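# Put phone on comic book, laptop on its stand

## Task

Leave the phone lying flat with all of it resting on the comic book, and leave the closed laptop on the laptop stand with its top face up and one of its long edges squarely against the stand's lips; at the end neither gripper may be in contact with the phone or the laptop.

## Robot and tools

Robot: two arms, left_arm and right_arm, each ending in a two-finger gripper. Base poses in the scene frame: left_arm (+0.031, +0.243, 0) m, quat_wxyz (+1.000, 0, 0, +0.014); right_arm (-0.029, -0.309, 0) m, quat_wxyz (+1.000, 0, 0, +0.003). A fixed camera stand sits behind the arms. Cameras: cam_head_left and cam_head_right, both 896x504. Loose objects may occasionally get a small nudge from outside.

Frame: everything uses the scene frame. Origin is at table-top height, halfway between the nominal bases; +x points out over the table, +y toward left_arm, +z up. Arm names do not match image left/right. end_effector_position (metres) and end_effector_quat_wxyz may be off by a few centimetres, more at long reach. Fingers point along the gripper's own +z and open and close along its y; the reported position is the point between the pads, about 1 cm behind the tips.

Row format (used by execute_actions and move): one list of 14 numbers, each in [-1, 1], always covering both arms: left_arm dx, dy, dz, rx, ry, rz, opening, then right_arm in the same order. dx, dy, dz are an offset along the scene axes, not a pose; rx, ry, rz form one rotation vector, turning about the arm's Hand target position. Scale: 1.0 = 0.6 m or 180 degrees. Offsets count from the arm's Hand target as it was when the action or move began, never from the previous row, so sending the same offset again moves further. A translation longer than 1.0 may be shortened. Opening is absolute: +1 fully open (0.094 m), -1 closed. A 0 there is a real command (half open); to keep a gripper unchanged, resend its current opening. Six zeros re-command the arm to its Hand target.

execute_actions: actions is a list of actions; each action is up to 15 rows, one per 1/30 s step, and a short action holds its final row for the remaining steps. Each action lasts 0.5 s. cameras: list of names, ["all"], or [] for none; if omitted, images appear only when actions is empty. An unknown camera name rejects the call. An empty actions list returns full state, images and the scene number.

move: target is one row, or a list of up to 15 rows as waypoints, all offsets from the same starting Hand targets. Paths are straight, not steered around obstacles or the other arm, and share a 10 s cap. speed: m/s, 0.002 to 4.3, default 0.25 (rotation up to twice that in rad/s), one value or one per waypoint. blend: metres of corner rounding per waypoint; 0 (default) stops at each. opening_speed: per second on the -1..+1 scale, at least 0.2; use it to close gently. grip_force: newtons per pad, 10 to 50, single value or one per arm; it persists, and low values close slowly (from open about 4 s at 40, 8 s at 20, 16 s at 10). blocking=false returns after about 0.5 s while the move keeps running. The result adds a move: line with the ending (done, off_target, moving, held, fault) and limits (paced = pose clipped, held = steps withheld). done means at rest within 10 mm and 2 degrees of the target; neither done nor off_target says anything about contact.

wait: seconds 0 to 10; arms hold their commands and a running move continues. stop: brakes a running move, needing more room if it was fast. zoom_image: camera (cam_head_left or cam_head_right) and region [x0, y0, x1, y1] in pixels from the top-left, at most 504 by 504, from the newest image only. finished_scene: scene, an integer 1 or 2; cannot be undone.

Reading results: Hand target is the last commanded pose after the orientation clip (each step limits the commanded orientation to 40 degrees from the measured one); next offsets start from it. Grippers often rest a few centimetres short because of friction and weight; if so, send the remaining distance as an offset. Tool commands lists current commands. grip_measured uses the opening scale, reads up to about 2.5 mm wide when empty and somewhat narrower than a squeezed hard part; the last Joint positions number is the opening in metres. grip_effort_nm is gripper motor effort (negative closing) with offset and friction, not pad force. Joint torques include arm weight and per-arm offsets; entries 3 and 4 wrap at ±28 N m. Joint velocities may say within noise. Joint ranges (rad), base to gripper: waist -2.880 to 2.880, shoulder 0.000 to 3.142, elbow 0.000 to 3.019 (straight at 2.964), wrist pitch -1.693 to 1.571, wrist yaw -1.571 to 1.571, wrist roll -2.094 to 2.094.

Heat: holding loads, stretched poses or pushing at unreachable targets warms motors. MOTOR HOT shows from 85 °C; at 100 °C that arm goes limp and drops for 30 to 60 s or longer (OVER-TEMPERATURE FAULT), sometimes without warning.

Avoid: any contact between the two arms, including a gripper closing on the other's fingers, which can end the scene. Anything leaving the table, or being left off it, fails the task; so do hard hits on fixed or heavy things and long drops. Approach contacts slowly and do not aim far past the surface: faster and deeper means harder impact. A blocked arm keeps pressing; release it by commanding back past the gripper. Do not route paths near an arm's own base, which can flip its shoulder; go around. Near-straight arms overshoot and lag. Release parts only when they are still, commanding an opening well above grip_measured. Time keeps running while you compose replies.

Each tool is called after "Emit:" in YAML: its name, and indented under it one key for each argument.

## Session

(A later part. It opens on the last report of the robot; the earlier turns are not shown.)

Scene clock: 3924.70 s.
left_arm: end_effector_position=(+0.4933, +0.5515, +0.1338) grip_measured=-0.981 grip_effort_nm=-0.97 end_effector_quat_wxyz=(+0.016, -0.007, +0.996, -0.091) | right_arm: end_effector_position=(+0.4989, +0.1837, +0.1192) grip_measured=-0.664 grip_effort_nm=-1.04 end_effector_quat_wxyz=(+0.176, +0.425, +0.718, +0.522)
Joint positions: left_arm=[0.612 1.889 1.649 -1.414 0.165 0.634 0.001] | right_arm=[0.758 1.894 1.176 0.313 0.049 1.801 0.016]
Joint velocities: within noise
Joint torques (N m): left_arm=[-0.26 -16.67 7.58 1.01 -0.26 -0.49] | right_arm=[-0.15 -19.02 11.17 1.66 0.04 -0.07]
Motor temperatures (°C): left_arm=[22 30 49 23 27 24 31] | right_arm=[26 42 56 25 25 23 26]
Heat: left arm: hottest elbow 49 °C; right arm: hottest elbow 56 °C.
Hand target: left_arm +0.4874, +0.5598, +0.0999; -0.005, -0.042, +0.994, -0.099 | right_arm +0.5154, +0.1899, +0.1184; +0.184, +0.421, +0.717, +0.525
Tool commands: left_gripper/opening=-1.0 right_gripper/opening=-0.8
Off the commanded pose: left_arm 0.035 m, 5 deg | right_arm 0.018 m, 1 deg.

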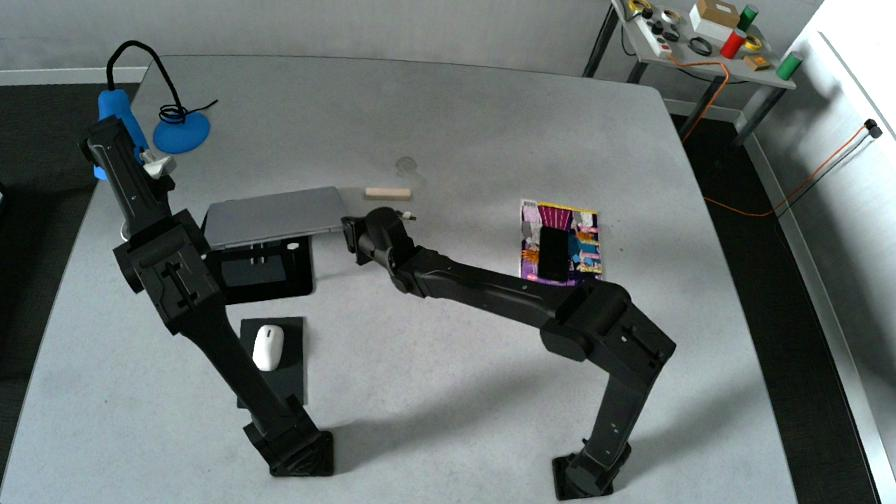

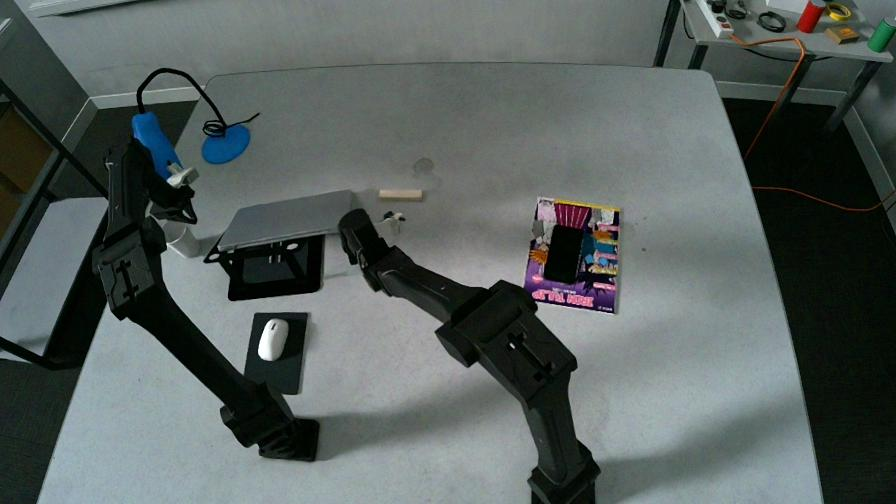

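Emit:
zoom_image:
  camera: "cam_head_right"
  region: [130, 150, 410, 310]

Emit:
zoom_image:
  camera: "cam_head_left"
  region: [110, 150, 390, 310]

Scaled by 1.800.

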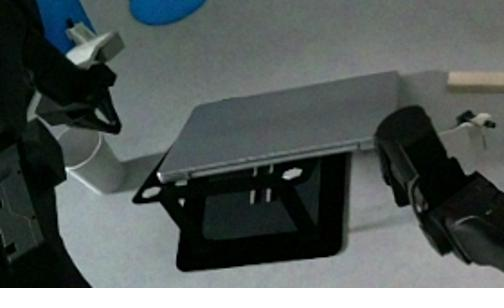

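Scaled by 1.800.

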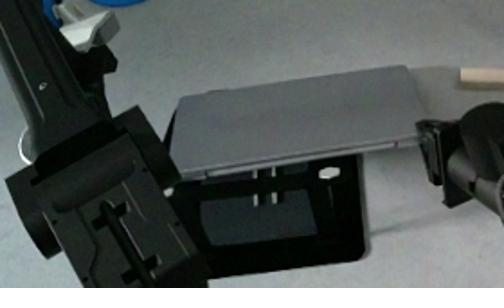

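Emit:
move:
  target:
    - [0,0,0.1833,0,0,0,-1,0,0,0,0,0,0,-0.8]
    - [-0.0923,-0.2247,0.1835,0.0633,0,0,-1,0,0,0,0,0,0,-0.8]
  blend: [0.03,0]
  speed: 0.2
  cameras: ["cam_head_left","cam_head_right"]

Scene clock: 3969.10 s.
left_arm: end_effector_position=(+0.4318, +0.4288, +0.2043) grip_measured=-0.981 grip_effort_nm=-0.97 end_effector_quat_wxyz=(-0.011, -0.042, +0.999, -0.006) | right_arm: end_effector_position=(+0.4989, +0.1837, +0.1192) grip_measured=-0.664 grip_effort_nm=-1.04 end_effector_quat_wxyz=(+0.176, +0.425, +0.718, +0.522)
Joint positions: left_arm=[0.407 1.522 1.364 -1.438 0.002 0.352 0.001] | right_arm=[0.758 1.894 1.176 0.313 0.049 1.801 0.016]
Joint torques (N m): left_arm=[-2.14 -15.79 9.24 0.88 -0.13 -0.09] | right_arm=[-0.09 -19.02 11.18 1.65 0.03 -0.07]
Motor temperatures (°C): left_arm=[22 30 44 23 27 24 31] | right_arm=[26 42 57 25 24 23 27]
Heat: left arm: hottest elbow 44 °C; right arm: hottest elbow 57 °C.
Hand target: left_arm +0.4320, +0.4249, +0.2099; -0.001, -0.043, +0.999, +0.001 | right_arm +0.5154, +0.1899, +0.1184; +0.184, +0.421, +0.717, +0.525
Off the commanded pose: left_arm 0.007 m, 1 deg | right_arm 0.018 m, 1 deg.
move: off_target (right_arm)

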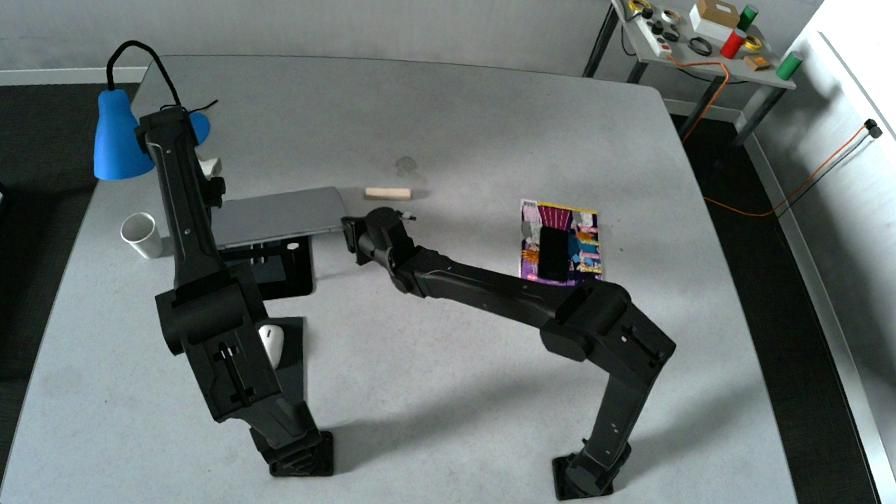

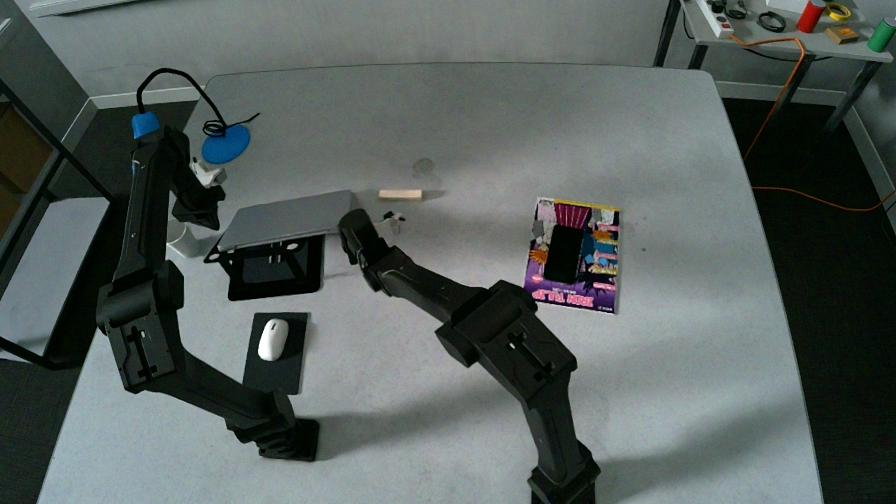

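Emit:
move:
  target: [-0.03,-0.015,-0.075,0,0,0,-1,0,0,0,0,0,0,-0.8]
  speed: 0.12
  cameras: ["cam_head_right"]

Emit:
zoom_image:
  camera: "cam_head_right"
  region: [150, 170, 390, 310]

Scene clock: 3974.43 s.
left_arm: end_effector_position=(+0.4132, +0.4201, +0.1586) grip_measured=-0.981 grip_effort_nm=-0.97 end_effector_quat_wxyz=(-0.012, -0.043, +0.999, -0.006) | right_arm: end_effector_position=(+0.4989, +0.1837, +0.1192) grip_measured=-0.664 grip_effort_nm=-1.04 end_effector_quat_wxyz=(+0.176, +0.425, +0.718, +0.522)
Joint positions: left_arm=[0.407 1.497 1.214 -1.315 0.002 0.349 0.001] | right_arm=[0.758 1.894 1.176 0.313 0.049 1.801 0.016]
Joint torques (N m): left_arm=[-2.26 -15.68 8.73 0.68 -0.11 -0.06] | right_arm=[-0.09 -19.02 11.21 1.65 0.04 -0.07]
Motor temperatures (°C): left_arm=[22 30 44 23 27 24 31] | right_arm=[26 42 57 25 24 23 27]
Heat: left arm: hottest elbow 44 °C; right arm: hottest elbow 57 °C.
Hand target: left_arm +0.4140, +0.4160, +0.1648; -0.001, -0.043, +0.999, +0.001 | right_arm +0.5154, +0.1899, +0.1184; +0.184, +0.421, +0.717, +0.525
Off the commanded pose: left_arm 0.008 m, 2 deg | right_arm 0.018 m, 1 deg.
move: off_target (right_arm)
Images, in order (width x height): cam_head_right 896x504.

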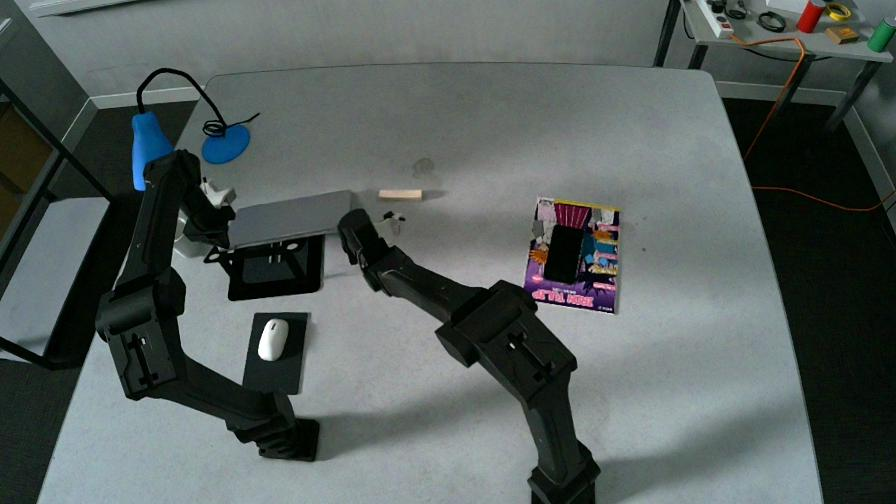

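Scaled by 2.100.

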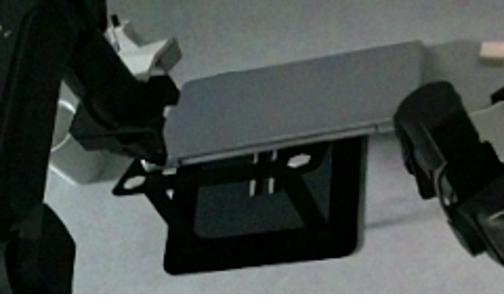

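Emit:
move:
  target: [0.0067,0,-0.045,0,0,0,-1,0,0,0,0,0,0,-0.8]
  speed: 0.06
  cameras: ["cam_head_right"]

Emit:
zoom_image:
  camera: "cam_head_right"
  region: [170, 180, 350, 290]

Scene clock: 3985.97 s.
left_arm: end_effector_position=(+0.4148, +0.4202, +0.1441) grip_measured=-0.981 grip_effort_nm=-0.97 end_effector_quat_wxyz=(-0.001, -0.044, +0.999, -0.001) | right_arm: end_effector_position=(+0.4989, +0.1837, +0.1192) grip_measured=-0.664 grip_effort_nm=-1.04 end_effector_quat_wxyz=(+0.176, +0.425, +0.718, +0.522)
Joint positions: left_arm=[0.405 1.497 1.174 -1.251 0.001 0.346 0.001] | right_arm=[0.758 1.894 1.176 0.313 0.049 1.801 0.016]
Joint torques (N m): left_arm=[-2.37 -13.68 8.7 1.21 -0.13 -0.07] | right_arm=[-0.15 -19.08 11.18 1.65 0.04 -0.07]
Motor temperatures (°C): left_arm=[22 30 43 23 27 24 31] | right_arm=[26 42 57 25 24 23 28]
Heat: left arm: hottest elbow 43 °C; right arm: hottest elbow 57 °C.
Hand target: left_arm +0.4181, +0.4160, +0.1379; -0.001, -0.043, +0.999, +0.001 | right_arm +0.5154, +0.1899, +0.1184; +0.184, +0.421, +0.717, +0.525
Off the commanded pose: left_arm 0.008 m, 0 deg | right_arm 0.018 m, 1 deg.
move: off_target (right_arm)
Images, in order (width x height): cam_head_right 896x504.

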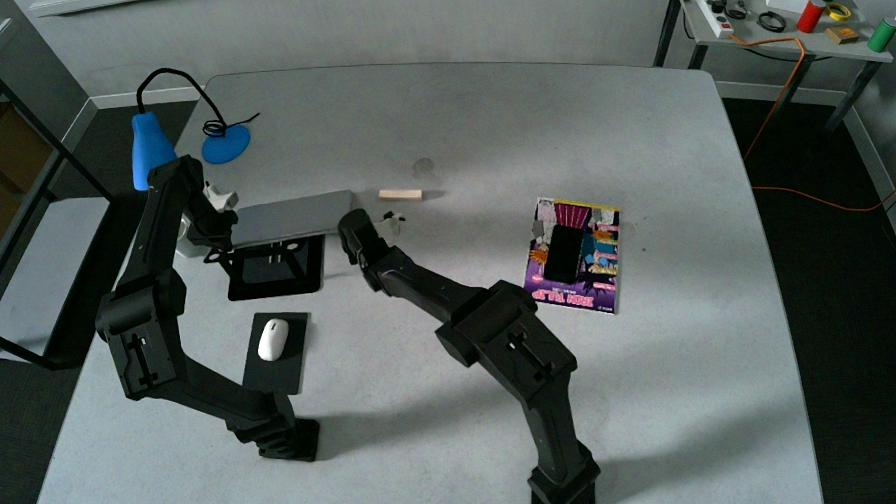

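Scaled by 2.800.

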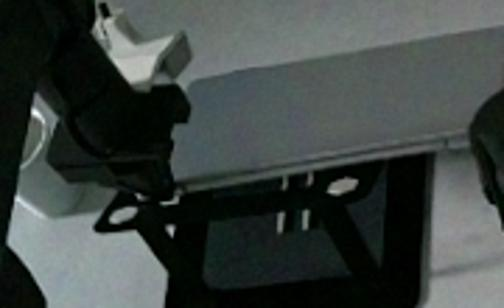

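Emit:
move:
  target: [0,0,-0.04,0,0,0,-1,0,0,0,0,0,0,-0.8]
  speed: 0.06
  cameras: ["cam_head_left"]

Emit:
zoom_image:
  camera: "cam_head_left"
  region: [180, 170, 380, 310]

Scene clock: 3989.30 s.
left_arm: end_effector_position=(+0.4133, +0.4197, +0.1379) grip_measured=-0.981 grip_effort_nm=-0.97 end_effector_quat_wxyz=(+0.005, -0.045, +0.999, +0.002) | right_arm: end_effector_position=(+0.4988, +0.1838, +0.1192) grip_measured=-0.665 grip_effort_nm=-1.04 end_effector_quat_wxyz=(+0.176, +0.425, +0.718, +0.522)
Joint positions: left_arm=[0.405 1.49 1.15 -1.22 0 0.345 0.001] | right_arm=[0.758 1.894 1.176 0.313 0.048 1.802 0.016]
Joint torques (N m): left_arm=[-2.43 -10.75 7.02 2.07 -0.03 -0.12] | right_arm=[-0.15 -19.02 11.15 1.65 0.06 -0.07]
Motor temperatures (°C): left_arm=[22 29 43 23 27 24 31] | right_arm=[26 42 57 25 24 23 28]
Heat: left arm: hottest elbow 43 °C; right arm: hottest elbow 57 °C.
Hand target: left_arm +0.4182, +0.4159, +0.1140; +0.000, -0.043, +0.999, +0.001 | right_arm +0.5154, +0.1899, +0.1184; +0.184, +0.421, +0.717, +0.525
Off the commanded pose: left_arm 0.025 m, 1 deg | right_arm 0.018 m, 1 deg.
move: off_target (left_arm, right_arm)
Images, in order (width x height): cam_head_left 896x504.

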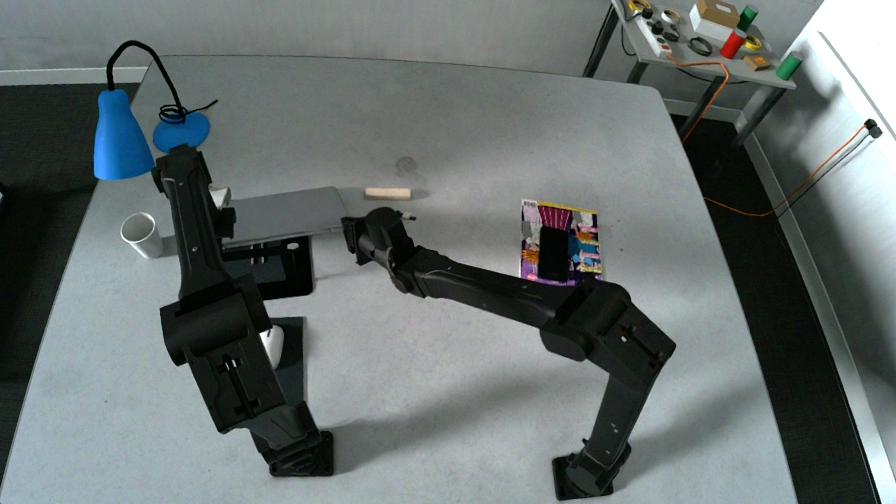

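Scaled by 2.520.

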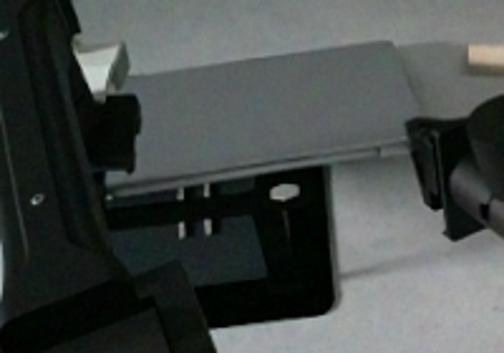

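Emit:
move:
  target: [0,0,-0.01,0,0,0,-1,0,0,0.05,0,0,0,-0.8]
  speed: 0.06
  cameras: ["cam_head_left","cam_head_right"]

Emit:
zoom_image:
  camera: "cam_head_left"
  region: [180, 170, 380, 310]

Emit:
zoom_image:
  camera: "cam_head_right"
  region: [190, 170, 390, 310]

Scene clock: 3997.63 s.
left_arm: end_effector_position=(+0.4134, +0.4200, +0.1374) grip_measured=-0.981 grip_effort_nm=-0.97 end_effector_quat_wxyz=(+0.009, -0.045, +0.999, +0.005) | right_arm: end_effector_position=(+0.4991, +0.1841, +0.1197) grip_measured=-0.667 grip_effort_nm=-1.03 end_effector_quat_wxyz=(+0.173, +0.429, +0.725, +0.511)
Joint positions: left_arm=[0.405 1.485 1.143 -1.209 -0.002 0.344 0.001] | right_arm=[0.758 1.889 1.191 0.266 0.048 1.802 0.016]
Joint torques (N m): left_arm=[-2.08 -10.11 6.49 2.25 -0.04 -0.07] | right_arm=[-0.15 -22.95 11.51 0.94 0.08 -0.08]
Motor temperatures (°C): left_arm=[22 29 43 24 27 24 31] | right_arm=[26 42 57 25 24 23 28]
Heat: left arm: hottest elbow 43 °C; right arm: hottest elbow 57 °C.
Hand target: left_arm +0.4182, +0.4160, +0.1080; -0.001, -0.043, +0.999, +0.001 | right_arm +0.5154, +0.1899, +0.1483; +0.184, +0.421, +0.717, +0.525
Off the commanded pose: left_arm 0.030 m, 1 deg | right_arm 0.033 m, 2 deg.
move: off_target (left_arm, right_arm)

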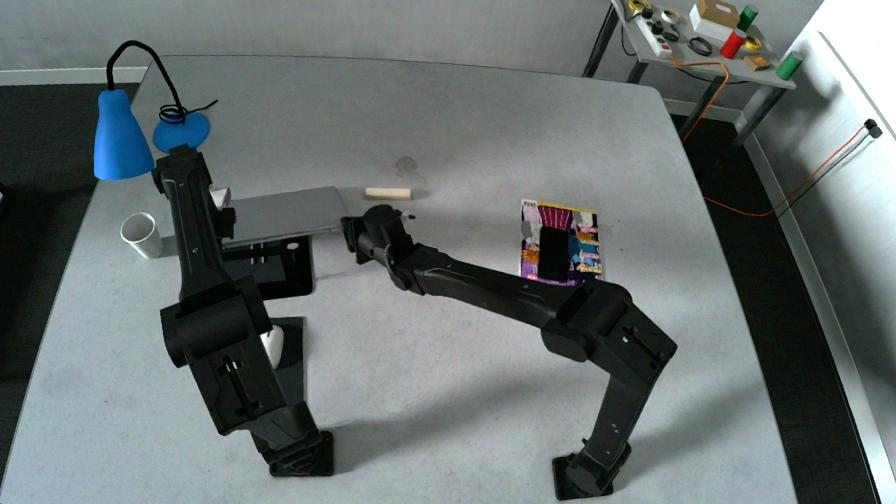

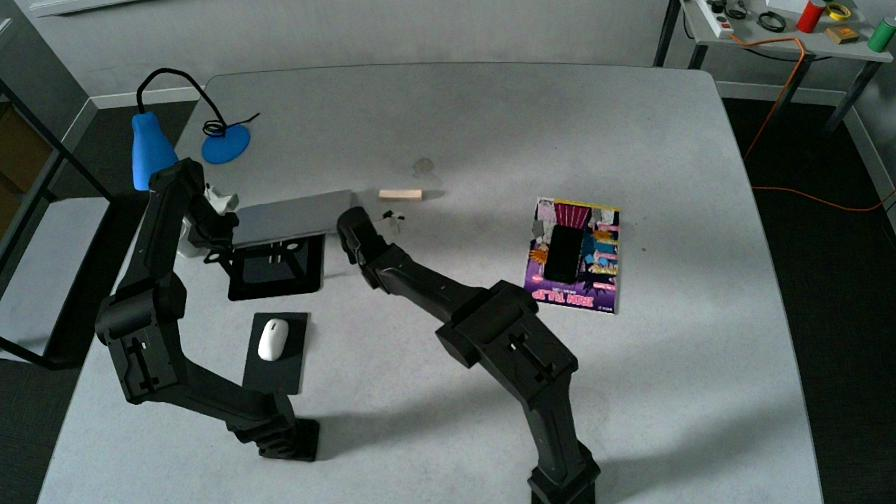

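Scaled by 2.520.

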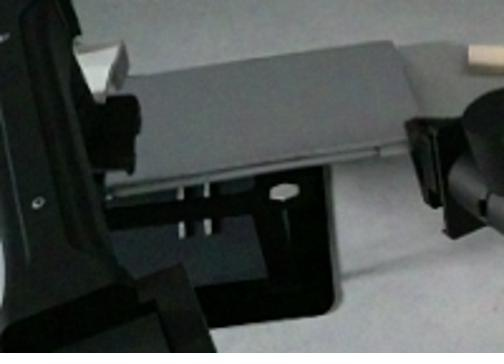

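Scaled by 2.520.

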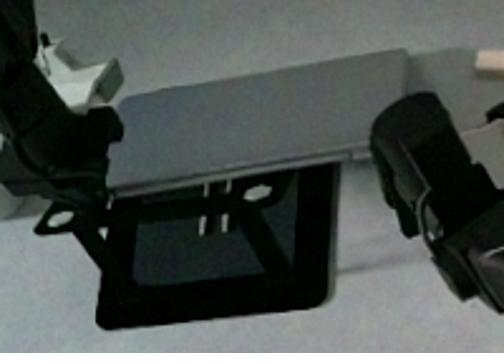

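Emit:
move:
  target: [0,0,0,0,0,0,-1,0,0,0.0333,0,0,0,-0.8]
  speed: 0.06

Emit:
move:
  target: [0,0,0,0,0,0,-1,0,0,0.0167,0,0,0,-0.8]
  speed: 0.06
  cameras: ["cam_head_left","cam_head_right"]

Emit:
zoom_image:
  camera: "cam_head_left"
  region: [180, 170, 380, 310]

Emit:
zoom_image:
  camera: "cam_head_right"
  region: [190, 170, 390, 310]

Scene clock: 4002.90 s.
left_arm: end_effector_position=(+0.4135, +0.4204, +0.1376) grip_measured=-0.981 grip_effort_nm=-0.97 end_effector_quat_wxyz=(+0.009, -0.046, +0.999, +0.005) | right_arm: end_effector_position=(+0.4991, +0.1840, +0.1216) grip_measured=-0.668 grip_effort_nm=-1.03 end_effector_quat_wxyz=(+0.171, +0.430, +0.731, +0.501)
Joint positions: left_arm=[0.405 1.485 1.143 -1.208 -0.003 0.343 0.001] | right_arm=[0.758 1.882 1.204 0.223 0.048 1.798 0.016]
Joint torques (N m): left_arm=[-2.73 -9.82 6.97 2.44 0.06 -0.09] | right_arm=[-0.15 -24.94 11.85 0.79 0.09 -0.04]
Motor temperatures (°C): left_arm=[22 29 42 24 27 24 31] | right_arm=[26 42 56 25 24 23 28]
Heat: left arm: hottest elbow 42 °C; right arm: hottest elbow 56 °C.
Hand target: left_arm +0.4182, +0.4160, +0.1080; -0.001, -0.043, +0.999, +0.001 | right_arm +0.5155, +0.1900, +0.1683; +0.184, +0.421, +0.717, +0.525
Off the commanded pose: left_arm 0.030 m, 1 deg | right_arm 0.050 m, 4 deg.
move: off_target (left_arm, right_arm)

Scene clock: 4003.73 s.
left_arm: end_effector_position=(+0.4136, +0.4205, +0.1376) grip_measured=-0.981 grip_effort_nm=-0.97 end_effector_quat_wxyz=(+0.009, -0.046, +0.999, +0.006) | right_arm: end_effector_position=(+0.4990, +0.1838, +0.1227) grip_measured=-0.668 grip_effort_nm=-1.04 end_effector_quat_wxyz=(+0.170, +0.431, +0.734, +0.496)
Joint positions: left_arm=[0.405 1.485 1.143 -1.207 -0.004 0.343 0.001] | right_arm=[0.758 1.878 1.21 0.201 0.048 1.796 0.016]
Joint torques (N m): left_arm=[-2.26 -9.88 6.71 2.17 0.09 -0.09] | right_arm=[-0.15 -25.82 11.93 0.84 0.09 0]
Motor temperatures (°C): left_arm=[22 29 42 24 27 24 31] | right_arm=[26 42 56 25 24 23 28]
Heat: left arm: hottest elbow 42 °C; right arm: hottest elbow 56 °C.
Hand target: left_arm +0.4182, +0.4159, +0.1080; +0.000, -0.043, +0.999, +0.001 | right_arm +0.5154, +0.1899, +0.1784; +0.184, +0.421, +0.717, +0.525
Off the commanded pose: left_arm 0.030 m, 1 deg | right_arm 0.058 m, 4 deg.
move: off_target (left_arm, right_arm)

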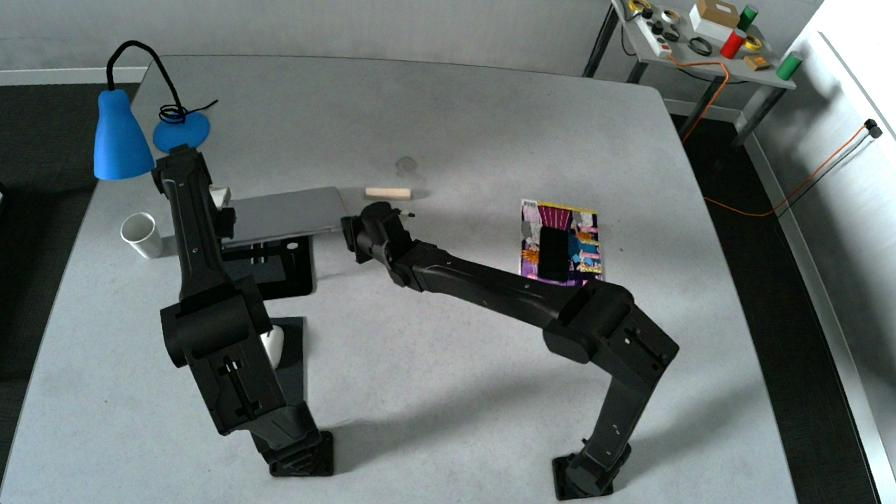

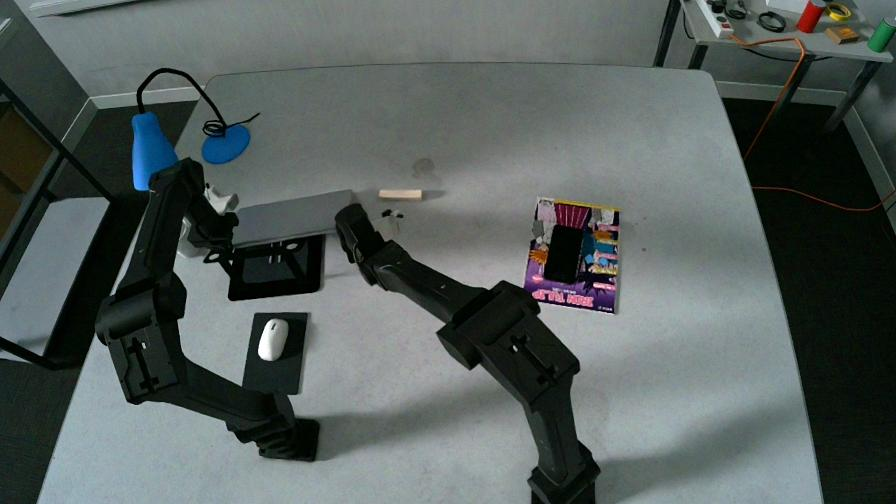

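Scaled by 2.520.

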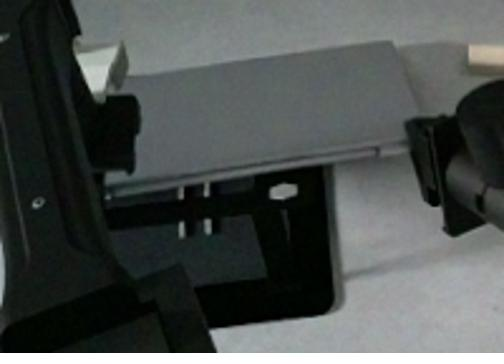

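Scaled by 2.520.

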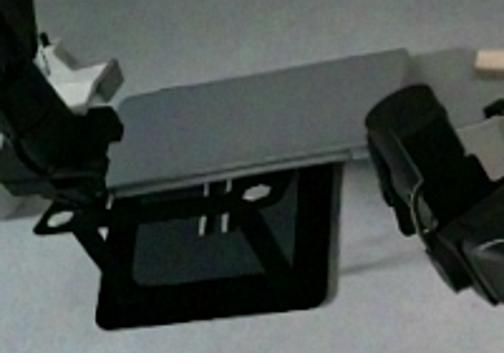

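Emit:
move:
  target: [0,0,0,0,0,0,-1,0,0,0.0333,0,0,0,-0.8]
  speed: 0.06
  cameras: ["cam_head_left","cam_head_right"]

Emit:
zoom_image:
  camera: "cam_head_left"
  region: [180, 170, 380, 310]

Emit:
zoom_image:
  camera: "cam_head_right"
  region: [190, 170, 390, 310]

Scene clock: 4009.27 s.
left_arm: end_effector_position=(+0.4136, +0.4208, +0.1376) grip_measured=-0.981 grip_effort_nm=-0.97 end_effector_quat_wxyz=(+0.009, -0.046, +0.999, +0.007) | right_arm: end_effector_position=(+0.4989, +0.1836, +0.1246) grip_measured=-0.668 grip_effort_nm=-1.04 end_effector_quat_wxyz=(+0.169, +0.432, +0.741, +0.485)
Joint positions: left_arm=[0.405 1.485 1.143 -1.207 -0.005 0.342 0.001] | right_arm=[0.758 1.871 1.224 0.155 0.049 1.79 0.016]
Joint torques (N m): left_arm=[-2.49 -10.11 6.97 2.14 0.07 -0.06] | right_arm=[-0.15 -27.75 12.18 0.69 0.05 0.04]
Motor temperatures (°C): left_arm=[22 29 42 24 27 24 31] | right_arm=[26 42 57 25 24 23 28]
Heat: left arm: hottest elbow 42 °C; right arm: hottest elbow 57 °C.
Hand target: left_arm +0.4181, +0.4160, +0.1080; -0.001, -0.043, +0.999, +0.001 | right_arm +0.5154, +0.1899, +0.1983; +0.184, +0.421, +0.717, +0.525
Off the commanded pose: left_arm 0.030 m, 1 deg | right_arm 0.076 m, 6 deg.
move: off_target (left_arm, right_arm)

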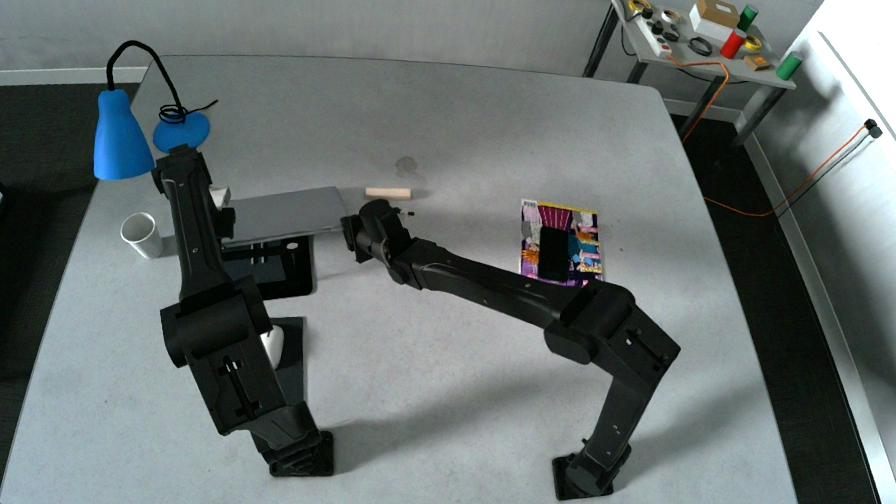

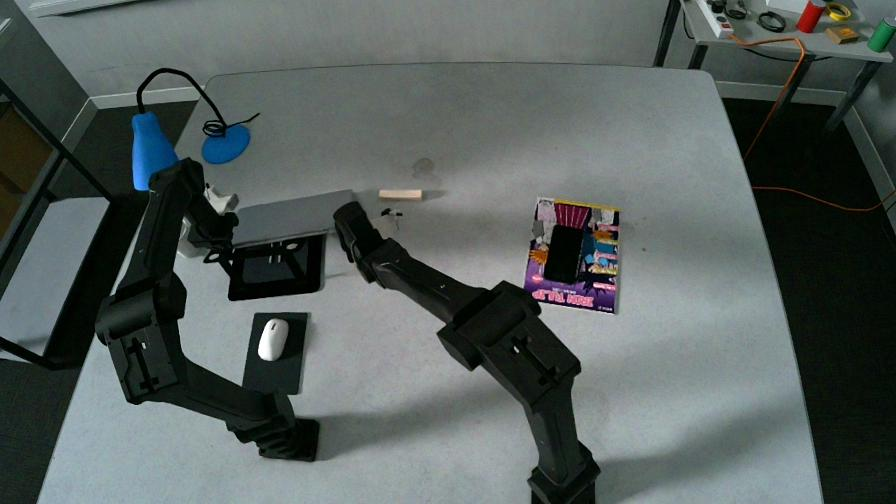

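Scaled by 2.520.

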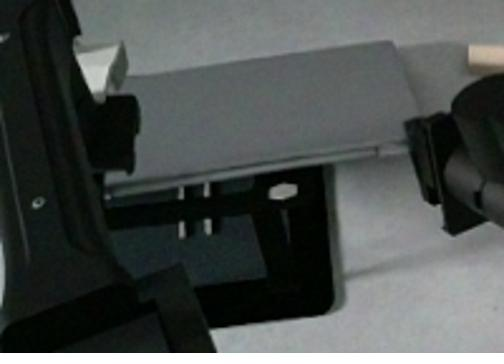

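Scaled by 2.520.

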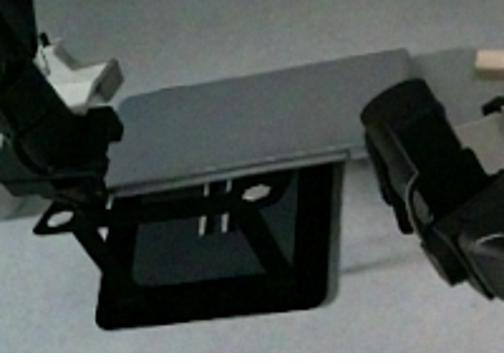

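Emit:
move:
  target: [0,0,0,0,0,0,-1,0,0,0.05,0,0,0,-0.8]
  speed: 0.06
  cameras: ["cam_head_left","cam_head_right"]

Emit:
zoom_image:
  camera: "cam_head_left"
  region: [180, 170, 380, 310]

Emit:
zoom_image:
  camera: "cam_head_right"
  region: [190, 170, 390, 310]

Scene clock: 4015.80 s.
left_arm: end_effector_position=(+0.4158, +0.4216, +0.1368) grip_measured=-0.981 grip_effort_nm=-0.97 end_effector_quat_wxyz=(+0.014, -0.046, +0.999, +0.008) | right_arm: end_effector_position=(+0.4967, +0.1821, +0.1368) grip_measured=-0.668 grip_effort_nm=-1.04 end_effector_quat_wxyz=(+0.163, +0.437, +0.747, +0.473)
Joint positions: left_arm=[0.405 1.485 1.141 -1.194 -0.004 0.342 0.001] | right_arm=[0.758 1.845 1.244 0.077 0.046 1.796 0.016]
Joint torques (N m): left_arm=[-2.02 -8.94 6.93 1.68 0.05 -0.06] | right_arm=[-0.15 -28.81 13.12 0.99 0.16 -0.02]
Motor temperatures (°C): left_arm=[22 29 41 24 27 24 31] | right_arm=[26 44 56 25 24 23 28]
Heat: left arm: hottest elbow 41 °C; right arm: hottest elbow 56 °C.
Hand target: left_arm +0.4181, +0.4159, +0.1080; -0.001, -0.043, +0.999, +0.001 | right_arm +0.5154, +0.1899, +0.2284; +0.184, +0.421, +0.717, +0.525
Off the commanded pose: left_arm 0.029 m, 2 deg | right_arm 0.094 m, 8 deg.
move: off_target (left_arm, right_arm)

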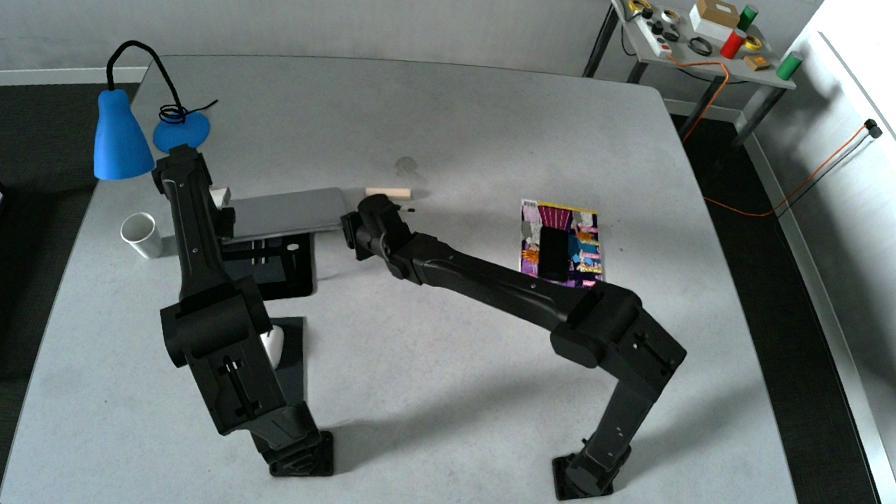

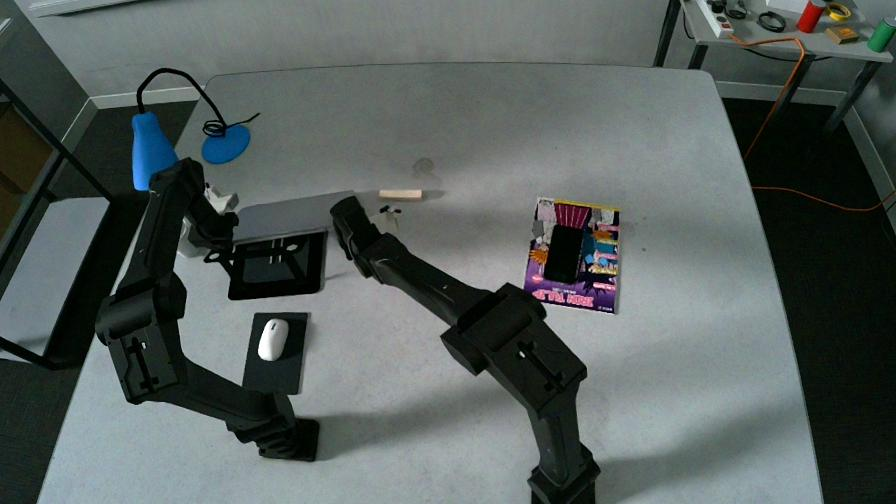

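Scaled by 2.520.

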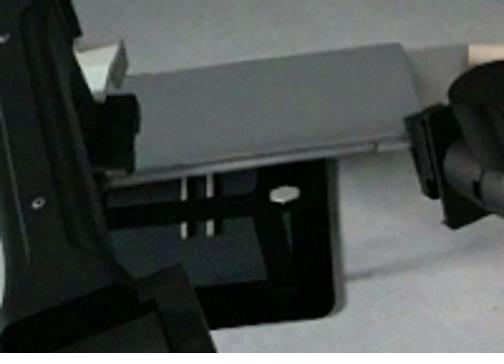

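Scaled by 2.520.

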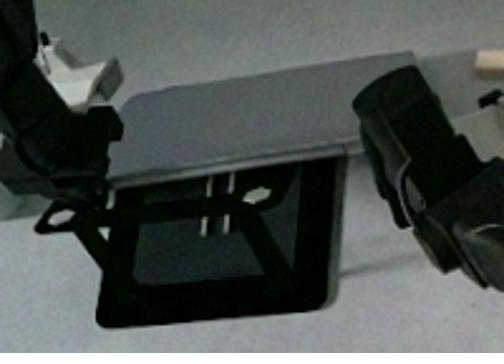

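Emit:
move:
  target: [0,0,0,0,0,0,-1,-0.009,0.05,0,0,0,0,-0.8]
  speed: 0.06
  cameras: ["cam_head_left","cam_head_right"]

Emit:
zoom_image:
  camera: "cam_head_left"
  region: [180, 170, 380, 310]

Emit:
zoom_image:
  camera: "cam_head_right"
  region: [190, 170, 390, 310]

Scene clock: 4032.13 s.
left_arm: end_effector_position=(+0.4166, +0.4221, +0.1364) grip_measured=-0.981 grip_effort_nm=-0.97 end_effector_quat_wxyz=(+0.016, -0.046, +0.999, +0.009) | right_arm: end_effector_position=(+0.4960, +0.1873, +0.1419) grip_measured=-0.668 grip_effort_nm=-1.04 end_effector_quat_wxyz=(+0.172, +0.446, +0.745, +0.466)
Joint positions: left_arm=[0.405 1.485 1.139 -1.188 -0.005 0.342 0.001] | right_arm=[0.774 1.845 1.266 0.045 0.087 1.808 0.016]
Joint torques (N m): left_arm=[-2.78 -9.52 7.08 1.65 0.09 -0.01] | right_arm=[1.85 -26.29 15.12 1.31 0.1 0.04]
Motor temperatures (°C): left_arm=[22 29 41 24 27 24 31] | right_arm=[26 44 59 25 24 23 28]
Heat: left arm: hottest elbow 41 °C; right arm: hottest elbow 59 °C.
Hand target: left_arm +0.4182, +0.4160, +0.1080; -0.001, -0.043, +0.999, +0.001 | right_arm +0.5102, +0.2198, +0.2285; +0.184, +0.421, +0.717, +0.525
Off the commanded pose: left_arm 0.029 m, 2 deg | right_arm 0.093 m, 8 deg.
move: off_target (left_arm, right_arm)

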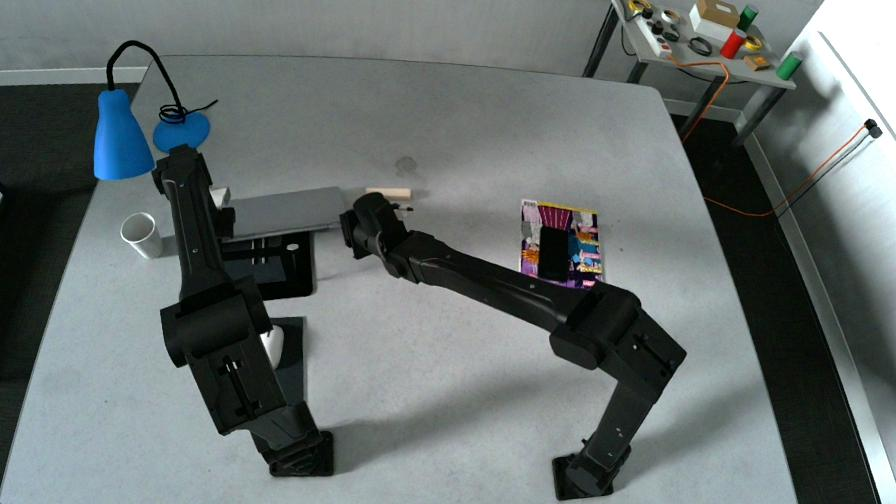

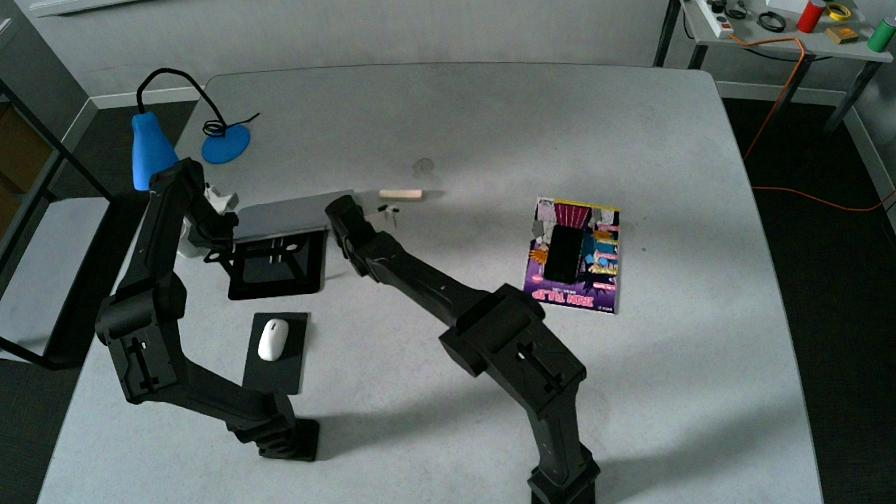

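Scaled by 2.520.

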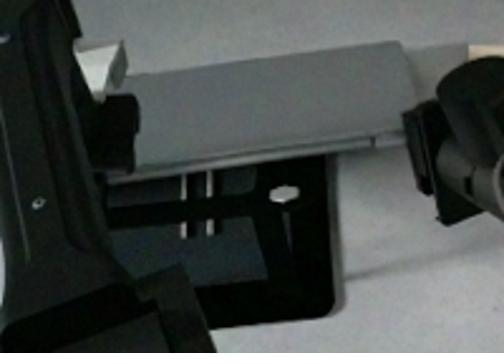

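Scaled by 2.520.

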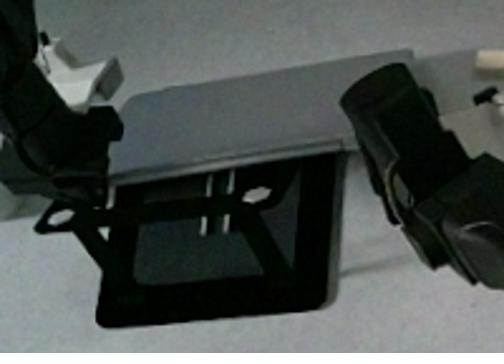

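Emit:
move:
  target: [0,0,0,0,0,0,-1,-0.009,0.05,0,0,0,0,-0.8]
  speed: 0.06
  cameras: ["cam_head_left","cam_head_right"]

Emit:
zoom_image:
  camera: "cam_head_left"
  region: [180, 170, 380, 310]

Emit:
zoom_image:
  camera: "cam_head_right"
  region: [190, 170, 390, 310]

Scene clock: 4039.90 s.
left_arm: end_effector_position=(+0.4217, +0.4241, +0.1245) grip_measured=-0.981 grip_effort_nm=-0.97 end_effector_quat_wxyz=(+0.017, -0.046, +0.999, +0.009) | right_arm: end_effector_position=(+0.4912, +0.2006, +0.1525) grip_measured=-0.668 grip_effort_nm=-1.04 end_effector_quat_wxyz=(+0.183, +0.450, +0.742, +0.462)
Joint positions: left_arm=[0.405 1.51 1.134 -1.157 -0.004 0.342 0.001] | right_arm=[0.804 1.845 1.3 0.008 0.138 1.821 0.016]
Joint torques (N m): left_arm=[-2.43 -11.52 7.62 0.54 0.06 -0.04] | right_arm=[2.49 -23.53 16.8 1.69 -0.39 0.05]
Motor temperatures (°C): left_arm=[22 29 41 24 27 24 31] | right_arm=[26 44 62 25 24 23 28]
Heat: left arm: hottest elbow 41 °C; right arm: hottest elbow 62 °C.
Hand target: left_arm +0.4181, +0.4159, +0.1079; -0.001, -0.043, +0.999, +0.001 | right_arm +0.5047, +0.2498, +0.2284; +0.184, +0.421, +0.717, +0.525
Off the commanded pose: left_arm 0.019 m, 2 deg | right_arm 0.092 m, 8 deg.
move: off_target (left_arm, right_arm)

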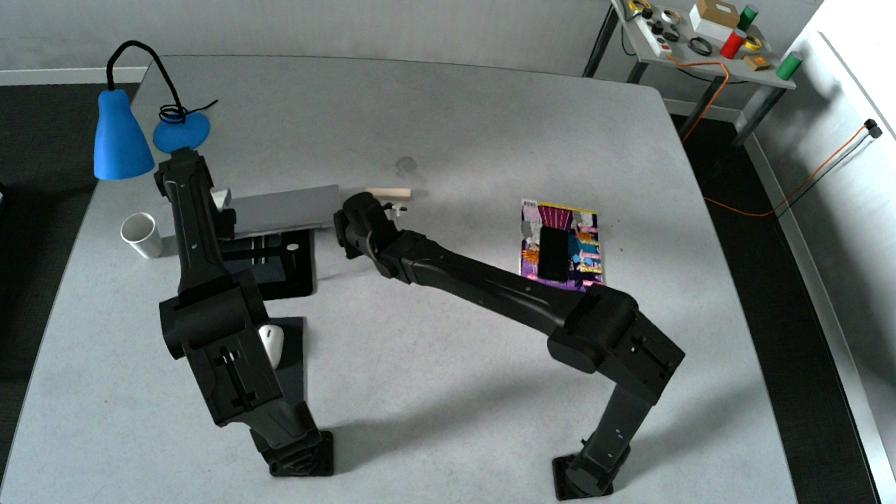

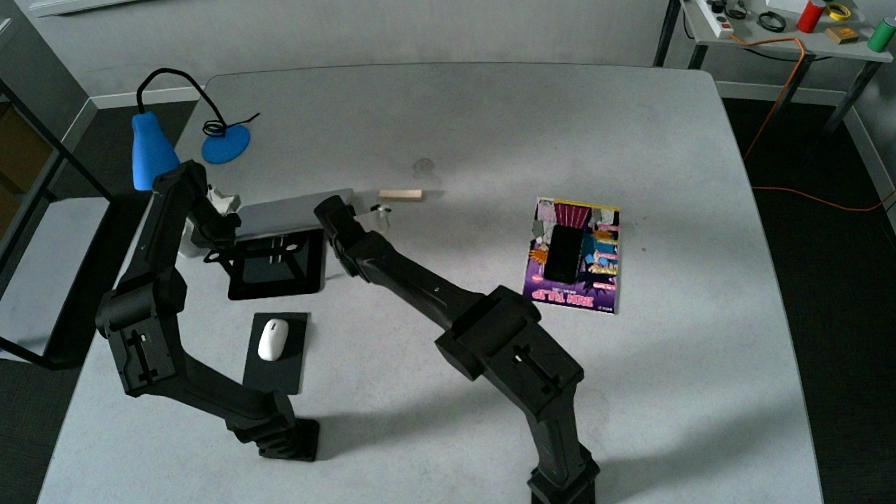

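Scaled by 2.520.

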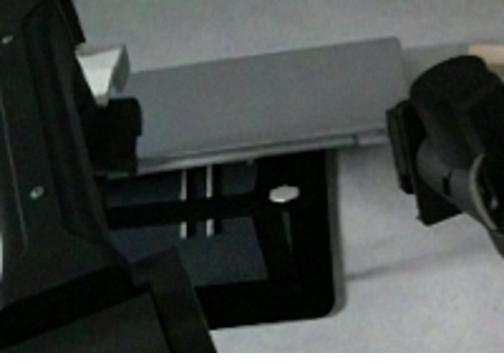

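Scaled by 2.520.

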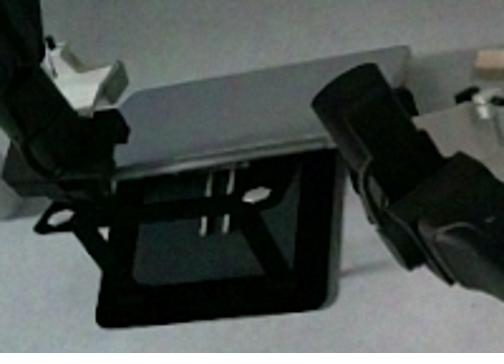

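Emit:
move:
  target: [0,0,0,0,0,0,-1,-0.009,0.05,-0.05,0,0,0,-0.8]
  speed: 0.06
  cameras: ["cam_head_left","cam_head_right"]

Emit:
zoom_image:
  camera: "cam_head_left"
  region: [180, 170, 380, 310]

Emit:
zoom_image:
  camera: "cam_head_right"
  region: [190, 170, 390, 310]

Scene clock: 4048.33 s.
left_arm: end_effector_position=(+0.4222, +0.4250, +0.1239) grip_measured=-0.981 grip_effort_nm=-0.97 end_effector_quat_wxyz=(+0.017, -0.046, +0.999, +0.011) | right_arm: end_effector_position=(+0.4894, +0.2118, +0.1437) grip_measured=-0.668 grip_effort_nm=-1.04 end_effector_quat_wxyz=(+0.190, +0.457, +0.737, +0.459)
Joint positions: left_arm=[0.405 1.511 1.134 -1.154 -0.007 0.342 0.001] | right_arm=[0.826 1.874 1.317 0.017 0.179 1.839 0.016]
Joint torques (N m): left_arm=[-2.08 -12.4 7.77 0.25 0.24 -0.07] | right_arm=[4.01 -20.37 17.06 3.11 -0.49 0.04]
Motor temperatures (°C): left_arm=[22 29 41 24 27 24 31] | right_arm=[26 44 65 25 24 23 28]
Heat: left arm: hottest elbow 41 °C; right arm: hottest elbow 65 °C.
Hand target: left_arm +0.4181, +0.4159, +0.1079; -0.001, -0.043, +0.999, +0.000 | right_arm +0.4992, +0.2799, +0.1982; +0.184, +0.421, +0.717, +0.524
Off the commanded pose: left_arm 0.019 m, 2 deg | right_arm 0.088 m, 9 deg.
move: off_target (left_arm, right_arm)

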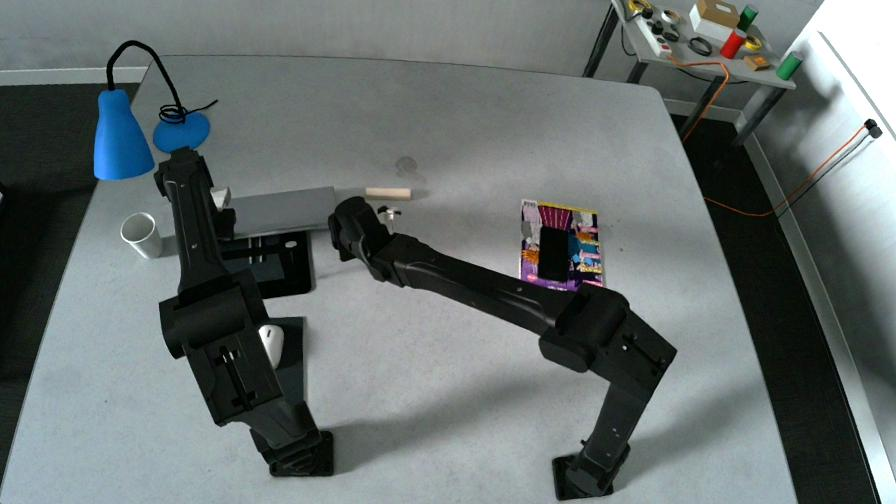

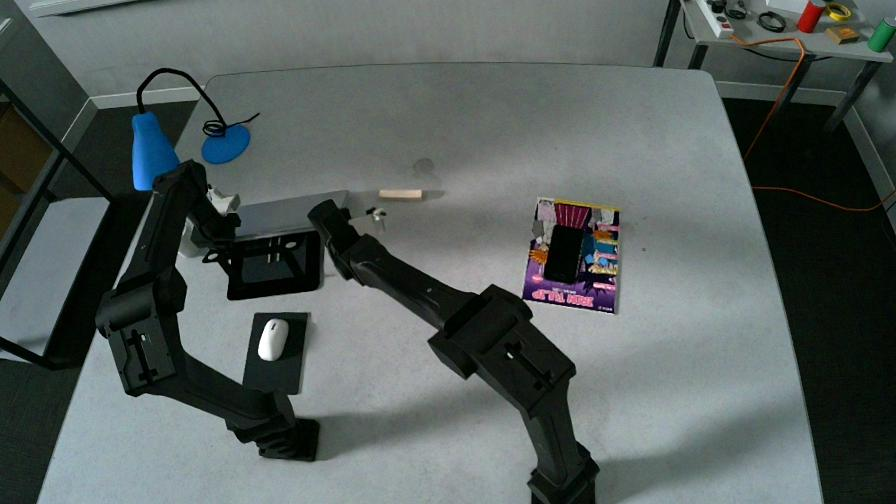

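Scaled by 2.520.

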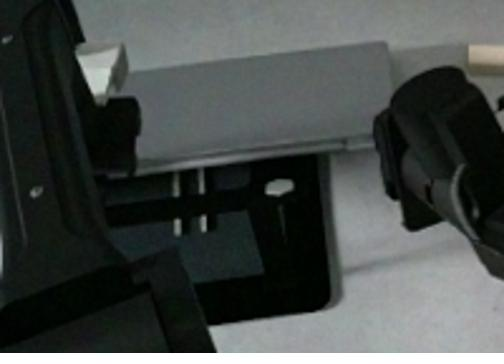

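Scaled by 2.520.

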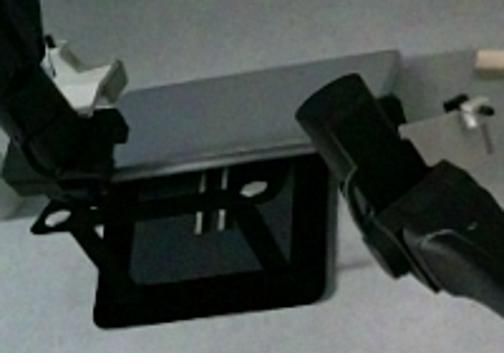

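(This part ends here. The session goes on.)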